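# Place the green block into the blue tray

## Task

Get the green block inside the blue tray, disregarding any sign in the scene that instructs something different.

## Robot and tools

ROBOT. Two arms, left_arm and right_arm, each ending in a two-finger gripper. left_arm is the robot's own left arm and sits on the +y side; right_arm is on the -y side (image sides do not follow these names). Bases in the scene frame: left_arm (+0.194, +0.369, +0.744) m, quat_wxyz (+0.468, -0.548, +0.528, -0.450); right_arm (+0.194, -0.369, +0.744) m, quat_wxyz (+0.450, -0.528, +0.548, -0.468). On each gripper the fingers point along its own +z axis and spread apart along its own y axis. end_effector_position is the spot midway between the finger pads, roughly 1 cm short of the tips.

FRAME. All positions and orientations live in one scene frame: z = 0 is the table surface, the origin lies above the middle of the robot's foot, +x points forward over the table, +y to the robot's left, +z up. The table surface starts near x = +0.15 m and may be turned relative to the robot. Reported poses can be wrong by a few centimetres, more at long reach.

ROW LAYOUT. Every row has 16 plain numbers, always for both arms: left_arm x, y, z, qw, qx, qy, qz, opening, then right_arm in the same order. x, y, z are an absolute place in metres in the scene frame; qw..qz are an absolute orientation quaternion, w first, also in the scene frame. opening runs from -1 (shut) to +1 (wide, 0.094 m). To keep an arm still, resend the full pose it reported just before it stopped plus the opening you want; to keep an orientation, repeat one fixed quaternion rather than copying drifting readings. A 0 for opening is a real command, so resend the current one to leave fingers alone.

execute_actions(actions, cameras). actions is a list of actions; each action is a list of 1 to 15 rows, one per 1/30 s step, and an action lasts 0.5 s (a short list repeats its final row). Both arms are rejected for an action whose target lies over 0.6 m from that gripper's start position along any of the gripper's current axes; a malformed action, or a first action failing that test against the latest reported state, voids the whole call. Per step the commanded orientation is clipped to 40 degrees from the measured one, so big turns need several actions. After each action the arm heads for the "Hand target" shown in the result, which may fall short; command the rest afterwards. Very small moves may not start. An empty actions list returns camera images and every result field.

move(target, speed, blend, opening_speed, grip_force, blocking, cameras). target is one 16-number row or a list of up to 15 rows, each an absolute pose pair as above (no 0.6 m limit). Grippers travel in straight lines from their Hand target, all finishing together, with no obstacle avoidance. speed: m/s, 0.002 to 4.3, default 0.25 (turning up to twice that in rad/s), one value or one per target. blend: metres of corner rounding per intermediate target; 0 stops at each. opening_speed: scale units per second, at least 0.2, for gentle closing. grip_force: newtons per pad, 10 to 50, one value or one per arm; it persists and makes closing slow. blocking=false returns after about 0.5 s while motion continues; a new move takes over from the current point. Total path time is capped at 10 s. The result adds a "move:" line: done, off_target, moving, held or fault, plus limits such as paced (pose clipped) or held (steps withheld). done means at rest within 10 mm and 2 degrees; neither done nor off_target tells you about contact.

wait(seconds 0 to 10, cameras): lets time pass with commands held; a running move continues. stop(cameras): brakes the running move. zoom_image(camera, region): camera is one of cam_head_left, cam_head_right, cam_over, cam_left_wrist, cam_right_wrist, each 896x504; region is [x0, y0, x1, y1] in pixels from the top-left, no more than 504 by 504, on the newest image of that camera. finished_scene(scene=1, optional) ends the scene for good; the block must stay in the tray without help.

RESULT LINES. end_effector_position and end_effector_quat_wxyz per arm; Hand target; Tool commands (current openings); grip_measured (measured opening on the -1..1 scale, a little wide when empty, a few thousandths narrower than a gripped part); Joint positions in radians (last entry is opening in metres); joint torques (include arm weight, offset and noisy); Joint velocities, possibly "within noise"; grip_effort_nm (gripper motor effort, negative closing, not a pad force); MOTOR HOT and OVER-TEMPERATURE FAULT warnings. Joint ranges in rad: waist -2.880..2.880, shoulder 0..3.142, elbow 0..3.019, wrist pitch -1.693..1.571, wrist yaw -1.571..1.571, wrist roll -2.094..2.094.

GRASPING. Fingers go to where grip_measured equals your command except near the ends; squeeze builds about 1 N per 0.001 below first contact and then jumps to the force limit. Open well above grip_measured to release. Resting grippers can sit a few cm off the commanded pose due to friction and load.

AVOID. Dropping the block or releasing it while it moves; fast or hard contact with the table, tray or other fixed things; pushing far past contact; letting anything leave the table or setting it down off the table; the two arms, their housings or wrist cameras touching, or one gripper closing on the other's fingers; paths running close to an arm's own base; long holds with arms stretched or pushing at unreachable poses, which overheat motors and can make an arm drop.

Each tool is called after "Emit:" by a JSON object that holds its "method" and its "body", one argument or row to a line.

## Session

Emit:
{"method": "execute_actions", "body": {
  "actions": []
}}

Scene clock: 0.00 s.
left_arm: end_effector_position=(+0.2018, +0.4451, +0.1313) grip_measured=+1.000 grip_effort_nm=n/a end_effector_quat_wxyz=(+0.095, -0.642, +0.744, +0.158) | right_arm: end_effector_position=(+0.9108, -0.4486, +0.1147) grip_measured=+1.000 grip_effort_nm=n/a end_effector_quat_wxyz=(+0.317, +0.066, +0.941, -0.095)
Joint positions: left_arm=[1.601 2.013 0.771 1.347 -0.338 -1.399 0.094] | right_arm=[1.527 1.276 1.598 0.478 0.17 0.066 0.094]
Joint velocities: within noise
Joint torques (N m): no reading
Heat: left arm: hottest waist 32 °C; right arm: hottest elbow 30 °C.
Hand target: left_arm +0.1953, +0.4444, +0.1396; +0.087, -0.641, +0.745, +0.164 | right_arm +0.9122, -0.4486, +0.1136; +0.319, +0.066, +0.941, -0.095
Tool commands: left_gripper/opening=+1.0 right_gripper/opening=+1.0

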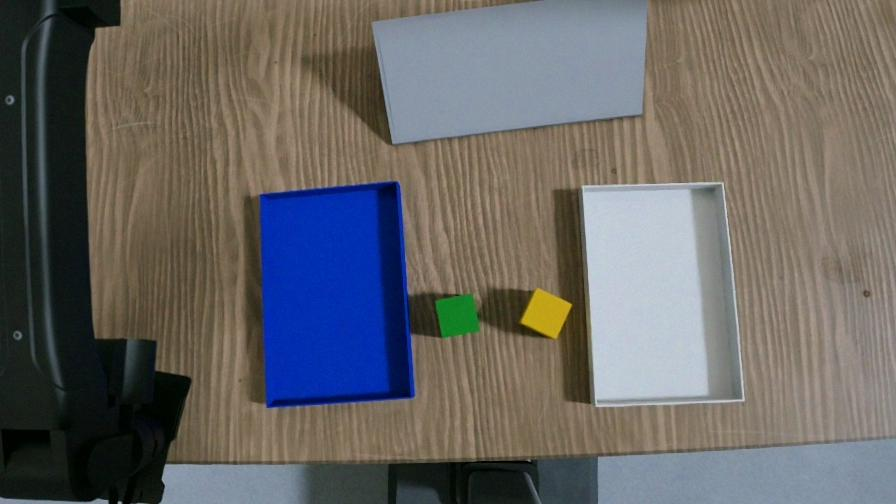

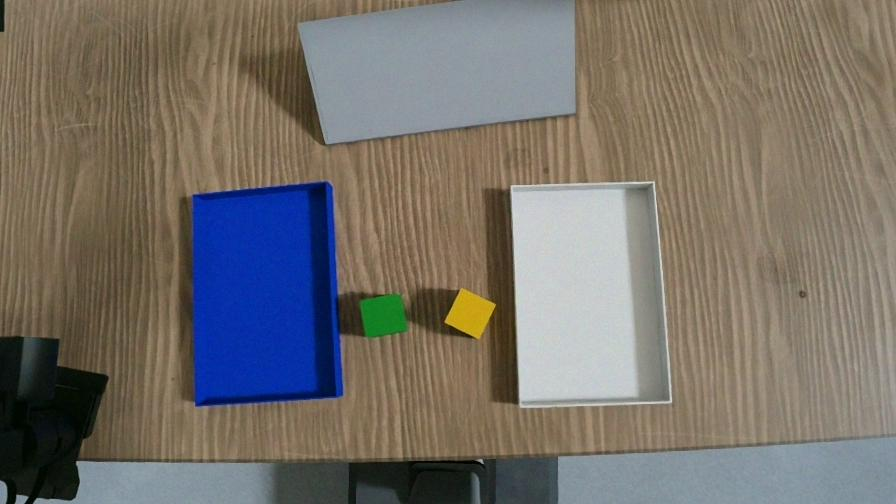

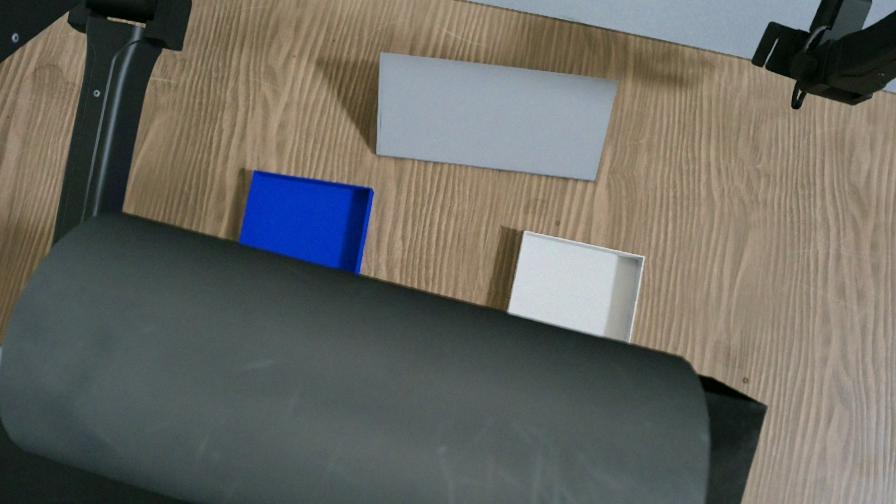

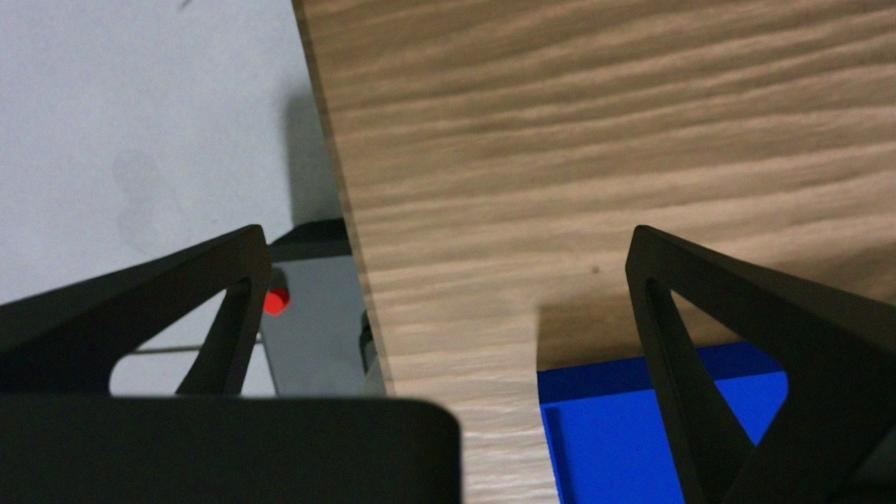

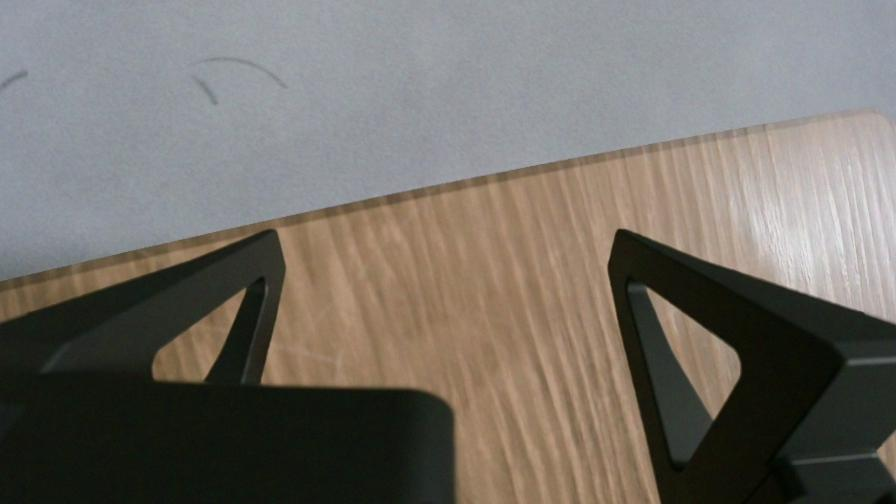

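Emit:
{"method": "move", "body": {
  "target": [
    [0.22,0.4,0.25,0,-0.771,0.636,0,1,0.9122,-0.4486,0.1136,0.319,0.066,0.941,-0.095,1],
    [0.38,0.05,0.27,0,-0.771,0.636,0,1,0.9122,-0.4486,0.1136,0.319,0.066,0.941,-0.095,1]
  ],
  "blend": [0.05,0],
  "speed": 0.35,
  "cameras": ["cam_head_left","cam_head_right","cam_left_wrist"]
}}

Scene clock: 19.63 s.
left_arm: end_effector_position=(+0.3863, +0.0535, +0.2699) grip_measured=+1.000 grip_effort_nm=0.00 end_effector_quat_wxyz=(+0.005, -0.780, +0.625, -0.004) | right_arm: end_effector_position=(+0.9108, -0.4486, +0.1147) grip_measured=+1.000 grip_effort_nm=-0.01 end_effector_quat_wxyz=(+0.317, +0.066, +0.941, -0.095)
Joint positions: left_arm=[0.695 1.632 0.727 1.169 -0.86 -1.551 0.094] | right_arm=[1.527 1.276 1.598 0.478 0.17 0.066 0.094]
Joint torques (N m): left_arm=[-9.82 -0.09 -4.33 -0.12 -0.14 0.18] | right_arm=[-1.2 -19.72 3.32 1.61 0.2 0.12]
Heat: left arm: hottest waist 32 °C; right arm: hottest elbow 30 °C.
Hand target: left_arm +0.3801, +0.0501, +0.2700; +0.000, +0.772, -0.636, +0.000 | right_arm +0.9122, -0.4487, +0.1137; +0.319, +0.066, +0.941, -0.095
Off the commanded pose: left_arm 0.007 m, 2 deg | right_arm 0.002 m, 0 deg.
move: done
Images, in order (width x height): cam_head_left 896x504, cam_head_right 896x504, cam_left_wrist 896x504.

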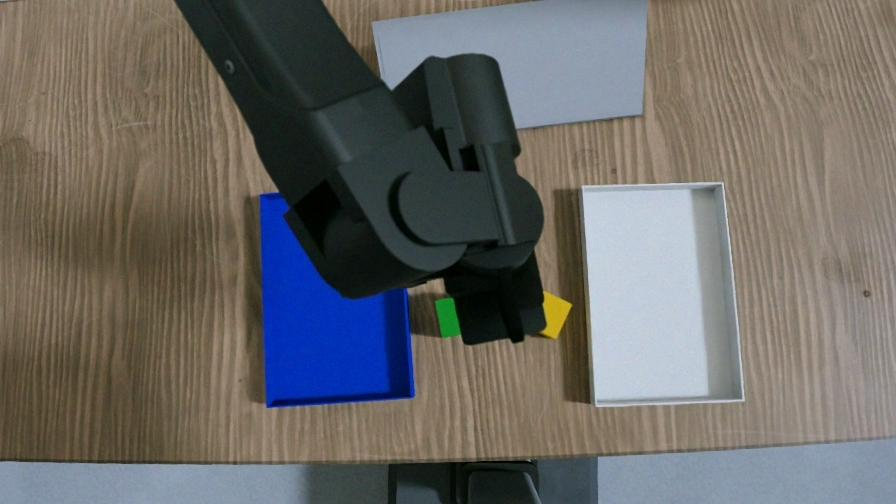

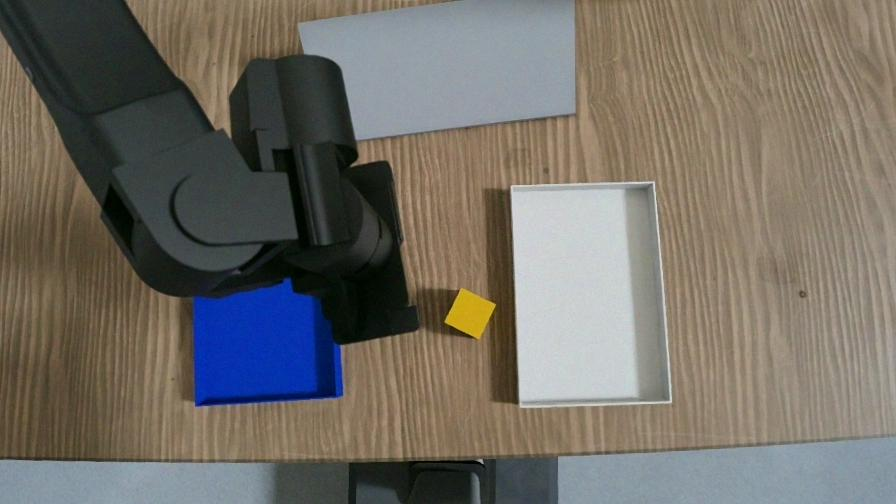

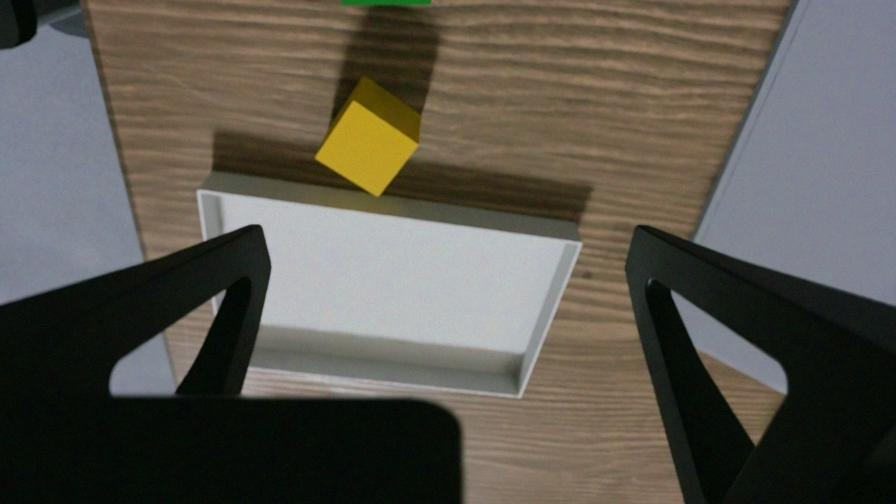

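Emit:
{"method": "move", "body": {
  "target": [0.335,0.15,0.25,0,-0.771,0.636,0,1,0.9122,-0.4486,0.1136,0.319,0.066,0.941,-0.095,1],
  "cameras": ["cam_head_left","cam_head_right","cam_left_wrist"]
}}

Scene clock: 35.80 s.
left_arm: end_effector_position=(+0.3492, +0.1380, +0.2449) grip_measured=+1.000 grip_effort_nm=0.00 end_effector_quat_wxyz=(+0.003, -0.773, +0.635, -0.011) | right_arm: end_effector_position=(+0.9108, -0.4486, +0.1147) grip_measured=+1.000 grip_effort_nm=-0.02 end_effector_quat_wxyz=(+0.317, +0.066, +0.941, -0.095)
Joint positions: left_arm=[0.905 1.632 0.598 1.257 -0.644 -1.591 0.094] | right_arm=[1.527 1.276 1.598 0.478 0.17 0.066 0.094]
Joint torques (N m): left_arm=[-6.12 -0.73 -8.08 1.07 0.13 -0.11] | right_arm=[-1.26 -19.72 3.32 1.61 0.2 0.12]
Heat: left arm: hottest waist 32 °C; right arm: hottest elbow 30 °C.
Hand target: left_arm +0.3354, +0.1498, +0.2501; +0.000, +0.771, -0.636, +0.000 | right_arm +0.9122, -0.4487, +0.1137; +0.319, +0.066, +0.941, -0.095
Off the commanded pose: left_arm 0.019 m, 1 deg | right_arm 0.002 m, 0 deg.
move: off_target (left_arm)
Images, in order (width x height): cam_head_left 896x504, cam_head_right 896x504, cam_left_wrist 896x504.

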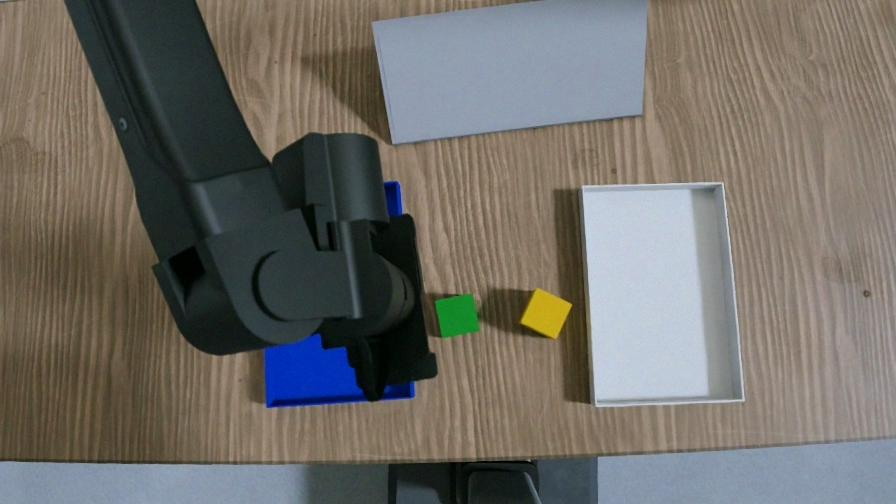

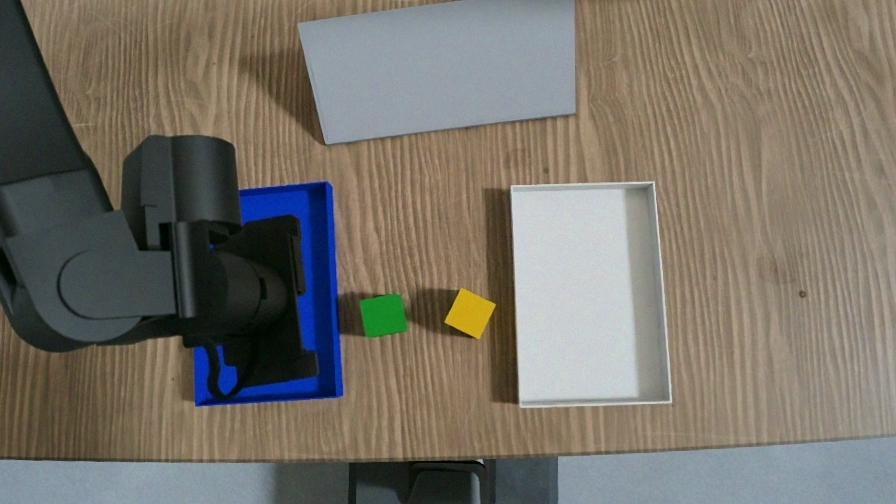

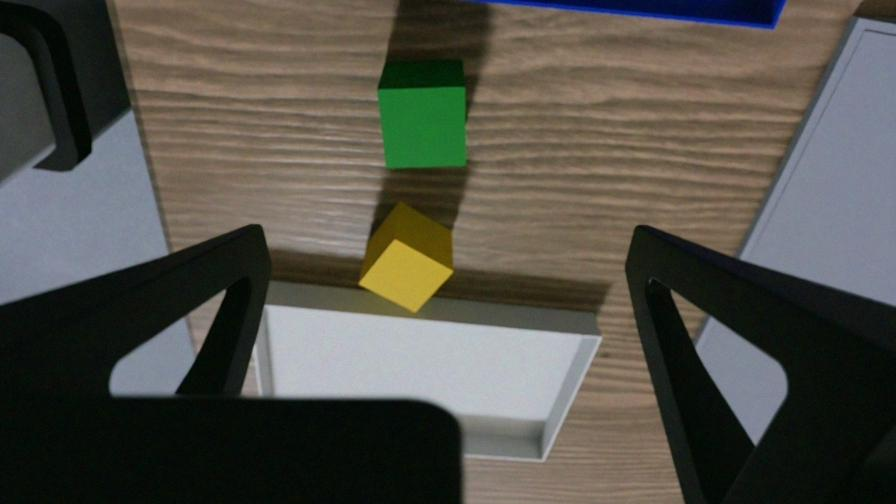

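Emit:
{"method": "move", "body": {
  "target": [0.338,0.083,0.15,0,-0.771,0.636,0,1,0.9122,-0.4486,0.1136,0.319,0.066,0.941,-0.095,1],
  "cameras": ["cam_head_left","cam_head_right","cam_left_wrist"]
}}

Scene clock: 52.27 s.
left_arm: end_effector_position=(+0.3477, +0.0734, +0.1574) grip_measured=+1.000 grip_effort_nm=0.00 end_effector_quat_wxyz=(+0.000, -0.772, +0.636, -0.011) | right_arm: end_effector_position=(+0.9108, -0.4486, +0.1147) grip_measured=+1.000 grip_effort_nm=-0.02 end_effector_quat_wxyz=(+0.317, +0.066, +0.941, -0.095)
Joint positions: left_arm=[0.913 1.802 0.914 1.104 -0.63 -1.594 0.094] | right_arm=[1.527 1.276 1.598 0.478 0.17 0.066 0.094]
Joint torques (N m): left_arm=[-7.82 -0.21 -5.31 0.01 0.1 -0.1] | right_arm=[-1.14 -19.78 3.33 1.61 0.2 0.12]
Heat: left arm: hottest waist 32 °C; right arm: hottest elbow 30 °C.
Hand target: left_arm +0.3381, +0.0830, +0.1504; +0.000, +0.771, -0.636, +0.000 | right_arm +0.9122, -0.4487, +0.1137; +0.319, +0.066, +0.941, -0.095
Off the commanded pose: left_arm 0.015 m, 1 deg | right_arm 0.002 m, 0 deg.
move: off_target (left_arm)
Images, in order (width x height): cam_head_left 896x504, cam_head_right 896x504, cam_left_wrist 896x504.

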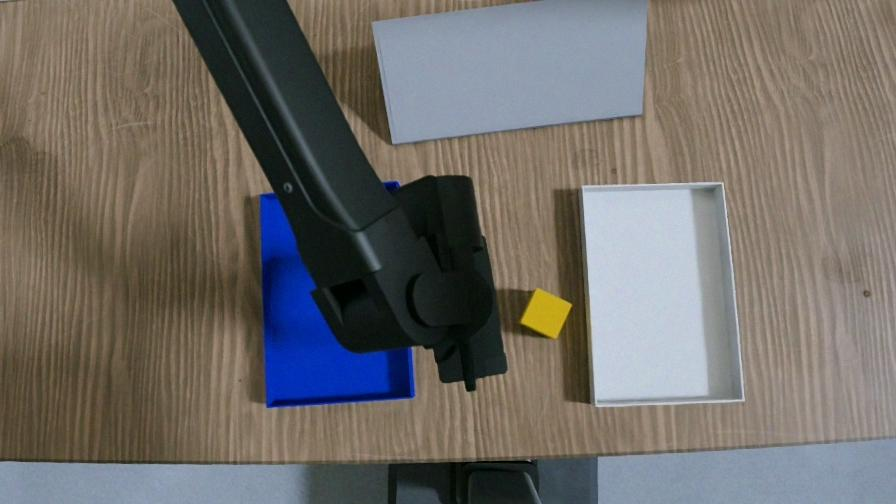

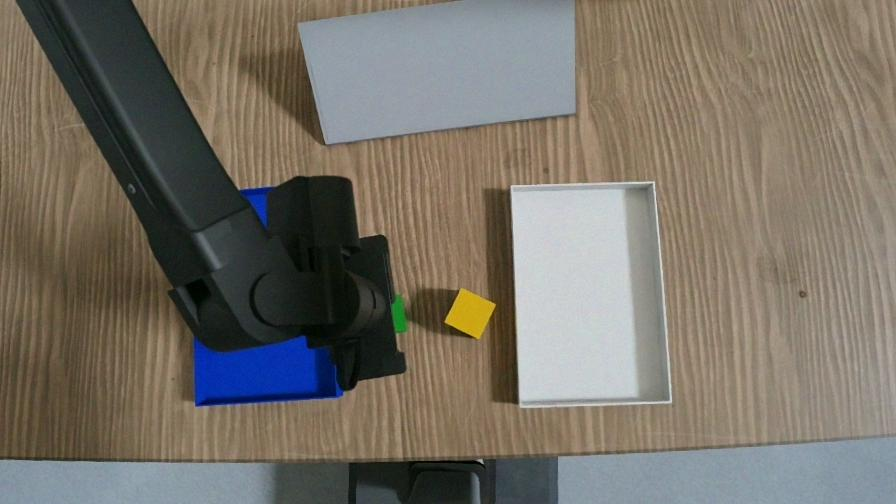

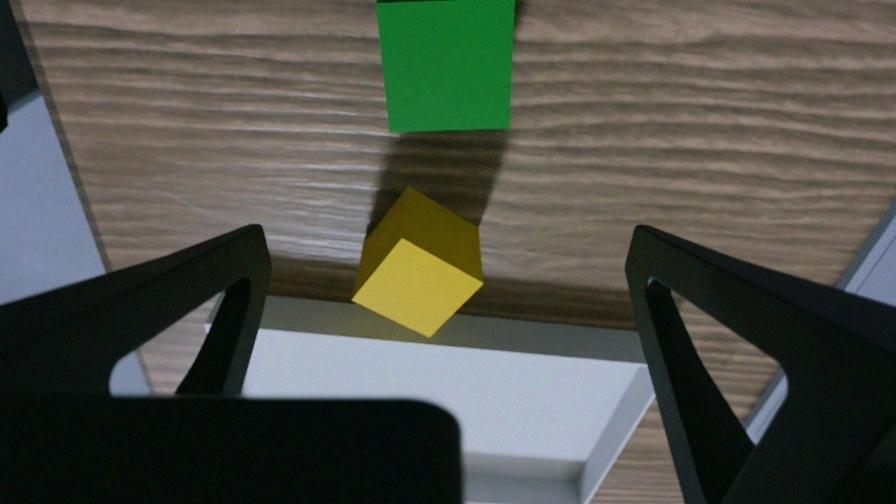

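Emit:
{"method": "move", "body": {
  "target": [0.336,0.09,0.085,0,-0.771,0.636,0,1,0.9122,-0.4486,0.1136,0.319,0.066,0.941,-0.095,1],
  "cameras": ["cam_head_right","cam_left_wrist"]
}}

Scene clock: 60.17 s.
left_arm: end_effector_position=(+0.3459, +0.0840, +0.0899) grip_measured=+1.000 grip_effort_nm=0.00 end_effector_quat_wxyz=(+0.003, -0.771, +0.637, -0.009) | right_arm: end_effector_position=(+0.9108, -0.4486, +0.1147) grip_measured=+1.000 grip_effort_nm=-0.02 end_effector_quat_wxyz=(+0.317, +0.066, +0.941, -0.095)
Joint positions: left_arm=[1.003 1.873 1.07 1.009 -0.551 -1.613 0.094] | right_arm=[1.527 1.276 1.598 0.478 0.17 0.066 0.094]
Joint torques (N m): left_arm=[-8.18 -0.32 -5.19 0.02 0.12 -0.07] | right_arm=[-1.2 -19.72 3.33 1.61 0.19 0.11]
Heat: left arm: hottest waist 32 °C; right arm: hottest shoulder 30 °C.
Hand target: left_arm +0.3361, +0.0902, +0.0852; +0.000, +0.771, -0.636, +0.000 | right_arm +0.9122, -0.4487, +0.1137; +0.319, +0.066, +0.941, -0.095
Off the commanded pose: left_arm 0.013 m, 1 deg | right_arm 0.002 m, 0 deg.
move: off_target (left_arm)
Images, in order (width x height): cam_head_right 896x504, cam_left_wrist 896x504.

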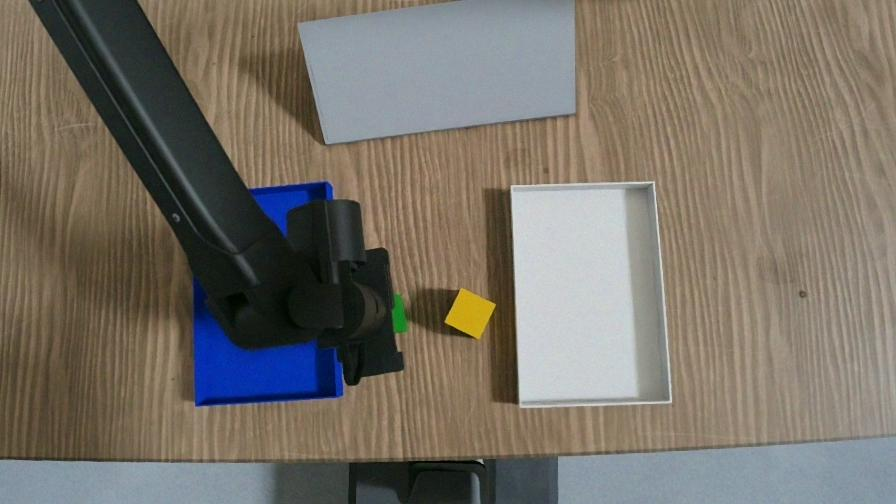

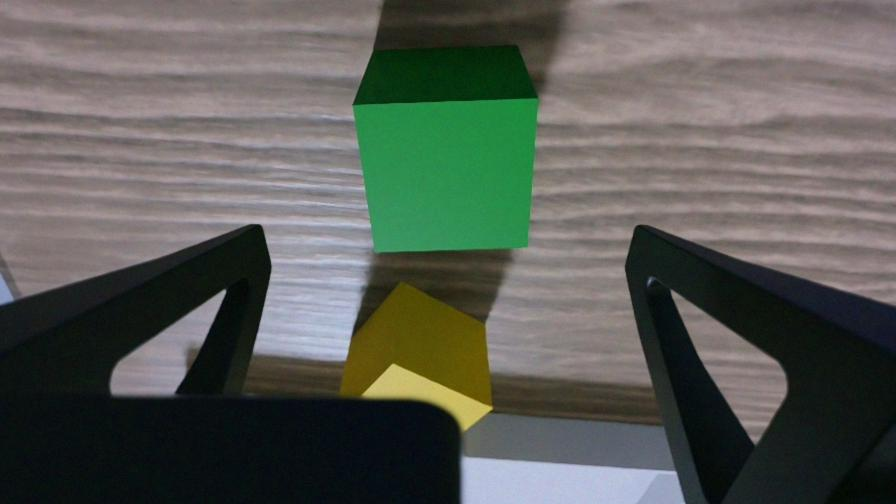

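Emit:
{"method": "move", "body": {
  "target": [
    [0.336,0.09,0.026,0,-0.771,0.636,0,1,0.9122,-0.4486,0.1136,0.319,0.066,0.941,-0.095,1],
    [0.336,0.09,0.026,0,-0.771,0.636,0,-0.1,0.9122,-0.4486,0.1136,0.319,0.066,0.941,-0.095,1]
  ],
  "opening_speed": 1.0,
  "speed": 0.15,
  "cameras": ["cam_head_right","cam_left_wrist"]
}}

Scene clock: 67.77 s.
left_arm: end_effector_position=(+0.3469, +0.0820, +0.0315) grip_measured=+0.067 grip_effort_nm=-1.02 end_effector_quat_wxyz=(+0.002, -0.771, +0.637, -0.010) | right_arm: end_effector_position=(+0.9108, -0.4486, +0.1147) grip_measured=+1.000 grip_effort_nm=-0.02 end_effector_quat_wxyz=(+0.317, +0.066, +0.941, -0.095)
Joint positions: left_arm=[1.053 1.952 1.24 0.912 -0.5 -1.625 0.05] | right_arm=[1.527 1.276 1.598 0.478 0.17 0.066 0.094]
Joint torques (N m): left_arm=[-8.18 -0.26 -5.03 -0.01 0.11 -0.09] | right_arm=[-1.2 -19.78 3.33 1.59 0.2 0.12]
Heat: left arm: hottest waist 32 °C; right arm: hottest shoulder 30 °C.
Hand target: left_arm +0.3361, +0.0902, +0.0264; +0.000, +0.771, -0.636, +0.000 | right_arm +0.9122, -0.4487, +0.1137; +0.319, +0.066, +0.941, -0.095
Off the commanded pose: left_arm 0.015 m, 1 deg | right_arm 0.002 m, 0 deg.
move: off_target (left_arm); target 2's new opening was sent with left_arm's hand 0.014 m and 1 deg from that target
Images, in order (width x height): cam_head_right 896x504, cam_left_wrist 896x504.

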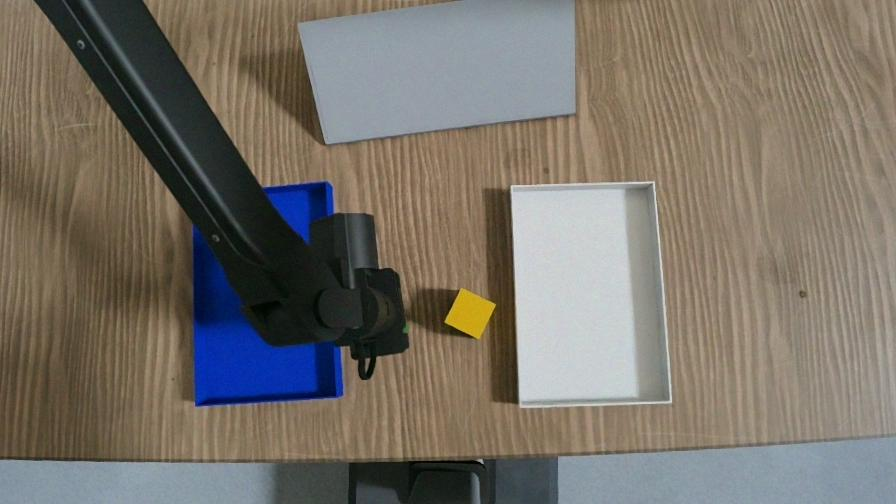

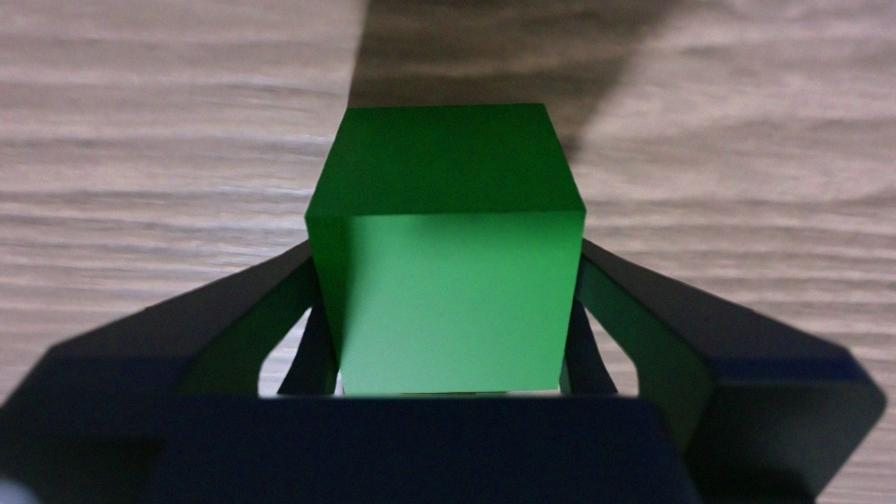

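Emit:
{"method": "move", "body": {
  "target": [
    [0.336,0.09,0.14,0,-0.771,0.636,0,-0.1,0.9122,-0.4486,0.1136,0.319,0.066,0.941,-0.095,1],
    [0.4,0.265,0.14,0,-0.771,0.636,0,-0.1,0.9122,-0.4486,0.1136,0.319,0.066,0.941,-0.095,1],
    [0.4,0.265,0.045,0,-0.771,0.636,0,-0.1,0.9122,-0.4486,0.1136,0.319,0.066,0.941,-0.095,1]
  ],
  "blend": [0.04,0.02,0],
  "speed": [0.25,0.25,0.12],
  "cameras": ["cam_head_left","cam_head_right","cam_left_wrist"]
}}

Scene clock: 75.53 s.
left_arm: end_effector_position=(+0.4126, +0.2588, +0.0481) grip_measured=+0.067 grip_effort_nm=-1.03 end_effector_quat_wxyz=(+0.006, -0.769, +0.639, -0.012) | right_arm: end_effector_position=(+0.9108, -0.4486, +0.1147) grip_measured=+1.000 grip_effort_nm=-0.02 end_effector_quat_wxyz=(+0.317, +0.066, +0.941, -0.095)
Joint positions: left_arm=[1.333 1.643 1.006 0.826 -0.227 -1.674 0.05] | right_arm=[1.527 1.276 1.598 0.478 0.17 0.066 0.094]
Joint torques (N m): left_arm=[-3.19 -3.37 -5.35 0.02 0.12 -0.09] | right_arm=[-1.14 -19.78 3.32 1.61 0.2 0.12]
Heat: left arm: hottest waist 32 °C; right arm: hottest shoulder 30 °C.
Hand target: left_arm +0.4000, +0.2650, +0.0454; +0.000, +0.771, -0.636, +0.000 | right_arm +0.9122, -0.4487, +0.1137; +0.319, +0.066, +0.941, -0.095
Off the commanded pose: left_arm 0.014 m, 2 deg | right_arm 0.002 m, 0 deg.
move: off_target (left_arm)
Images, in order (width x height): cam_head_left 896x504, cam_head_right 896x504, cam_left_wrist 896x504.

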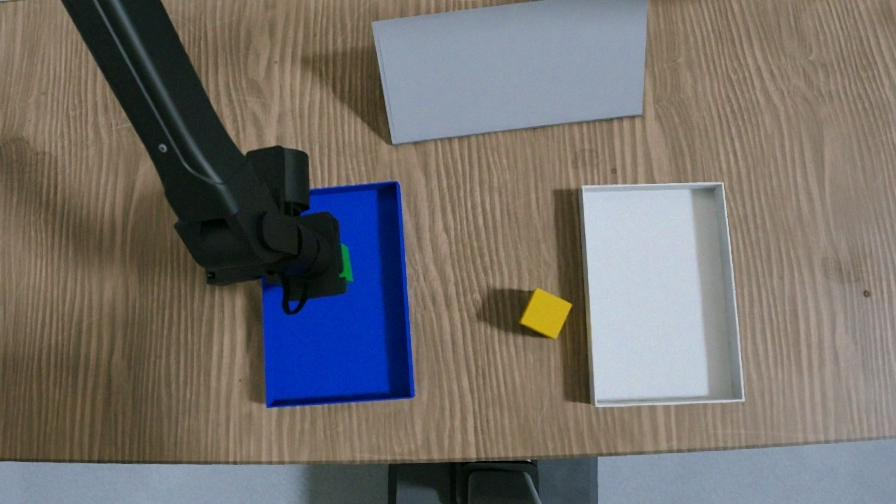

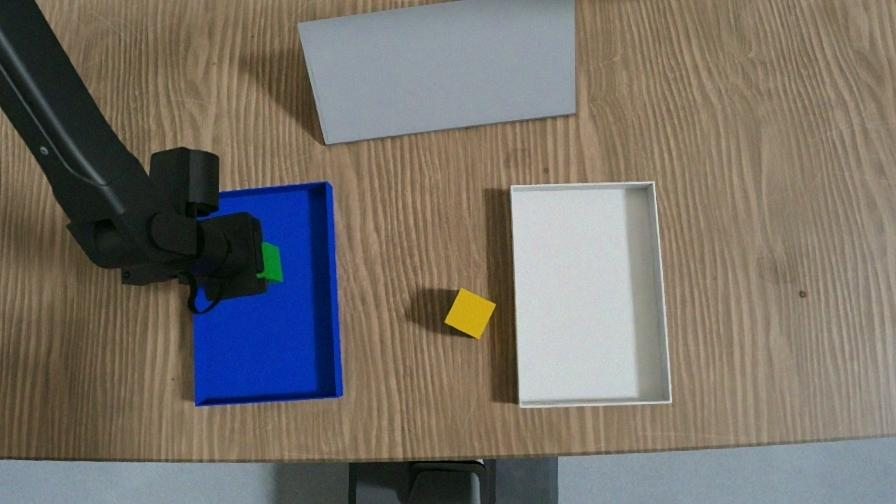

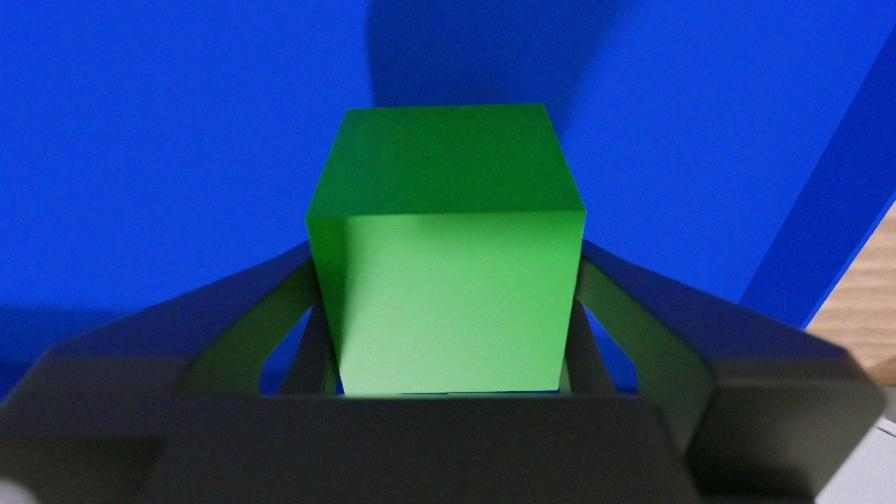

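Emit:
{"method": "move", "body": {
  "target": [
    [0.4,0.265,0.030,0,-0.771,0.636,0,-0.1,0.9122,-0.4486,0.1136,0.319,0.066,0.941,-0.095,1],
    [0.4,0.265,0.030,0,-0.771,0.636,0,0.7,0.9122,-0.4486,0.1136,0.319,0.066,0.941,-0.095,1],
    [0.4,0.265,0.16,0,-0.771,0.636,0,0.7,0.9122,-0.4486,0.1136,0.319,0.066,0.941,-0.095,1]
  ],
  "speed": [0.06,0.1,0.2],
  "opening_speed": 1.0,
  "cameras": ["cam_head_right","cam_left_wrist"]
}}

Scene clock: 82.23 s.
left_arm: end_effector_position=(+0.4075, +0.2683, +0.1474) grip_measured=+0.698 grip_effort_nm=0.12 end_effector_quat_wxyz=(+0.007, -0.771, +0.637, -0.001) | right_arm: end_effector_position=(+0.9108, -0.4486, +0.1147) grip_measured=+1.000 grip_effort_nm=-0.02 end_effector_quat_wxyz=(+0.317, +0.066, +0.941, -0.095)
Joint positions: left_arm=[1.293 1.45 0.717 0.909 -0.282 -1.675 0.08] | right_arm=[1.527 1.276 1.598 0.478 0.17 0.066 0.094]
Joint torques (N m): left_arm=[-4.54 -5.19 -8.39 1.17 -0.16 0.02] | right_arm=[-1.32 -19.66 3.33 1.62 0.2 0.12]
Heat: left arm: hottest waist 32 °C; right arm: hottest shoulder 30 °C.
Hand target: left_arm +0.4000, +0.2651, +0.1596; +0.000, +0.771, -0.636, +0.000 | right_arm +0.9122, -0.4487, +0.1137; +0.319, +0.066, +0.941, -0.095
Off the commanded pose: left_arm 0.015 m, 1 deg | right_arm 0.002 m, 0 deg.
move: off_target (left_arm); target 2's new opening was sent with left_arm's hand 0.016 m and 2 deg from that target
Images, in order (width x height): cam_head_right 896x504, cam_left_wrist 896x504.

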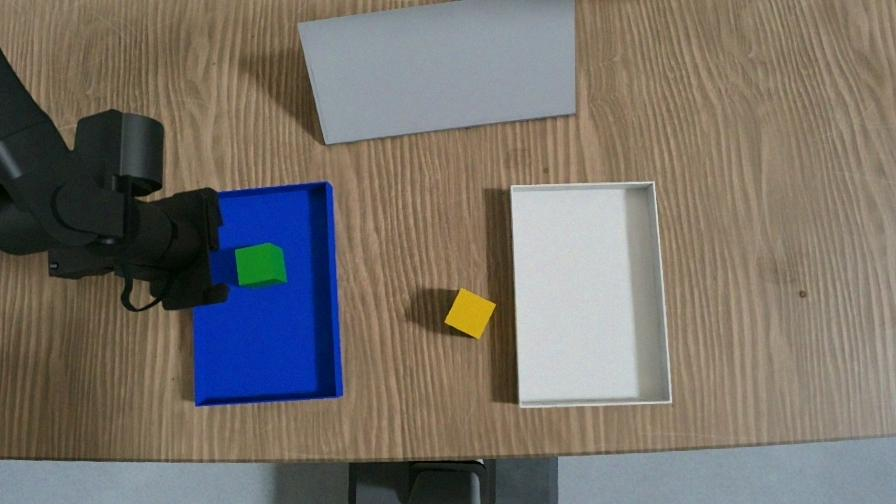

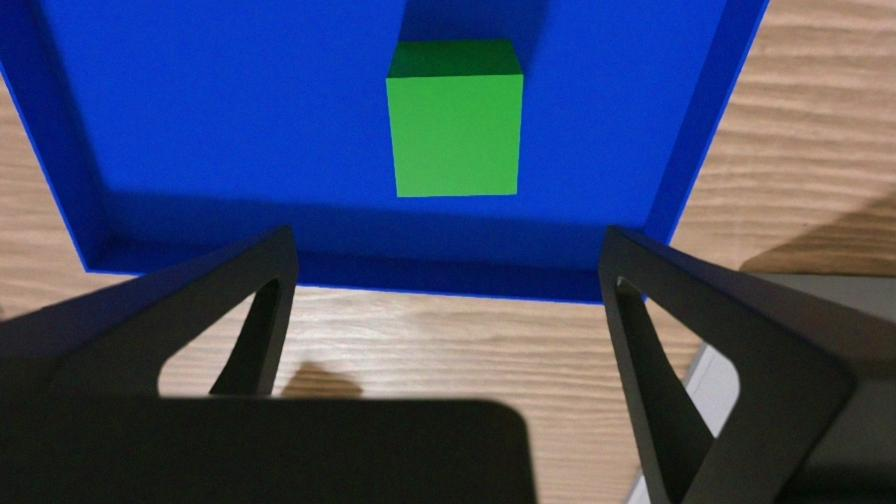

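Emit:
{"method": "finished_scene", "body": {

}}

The scene is finished: the task was done.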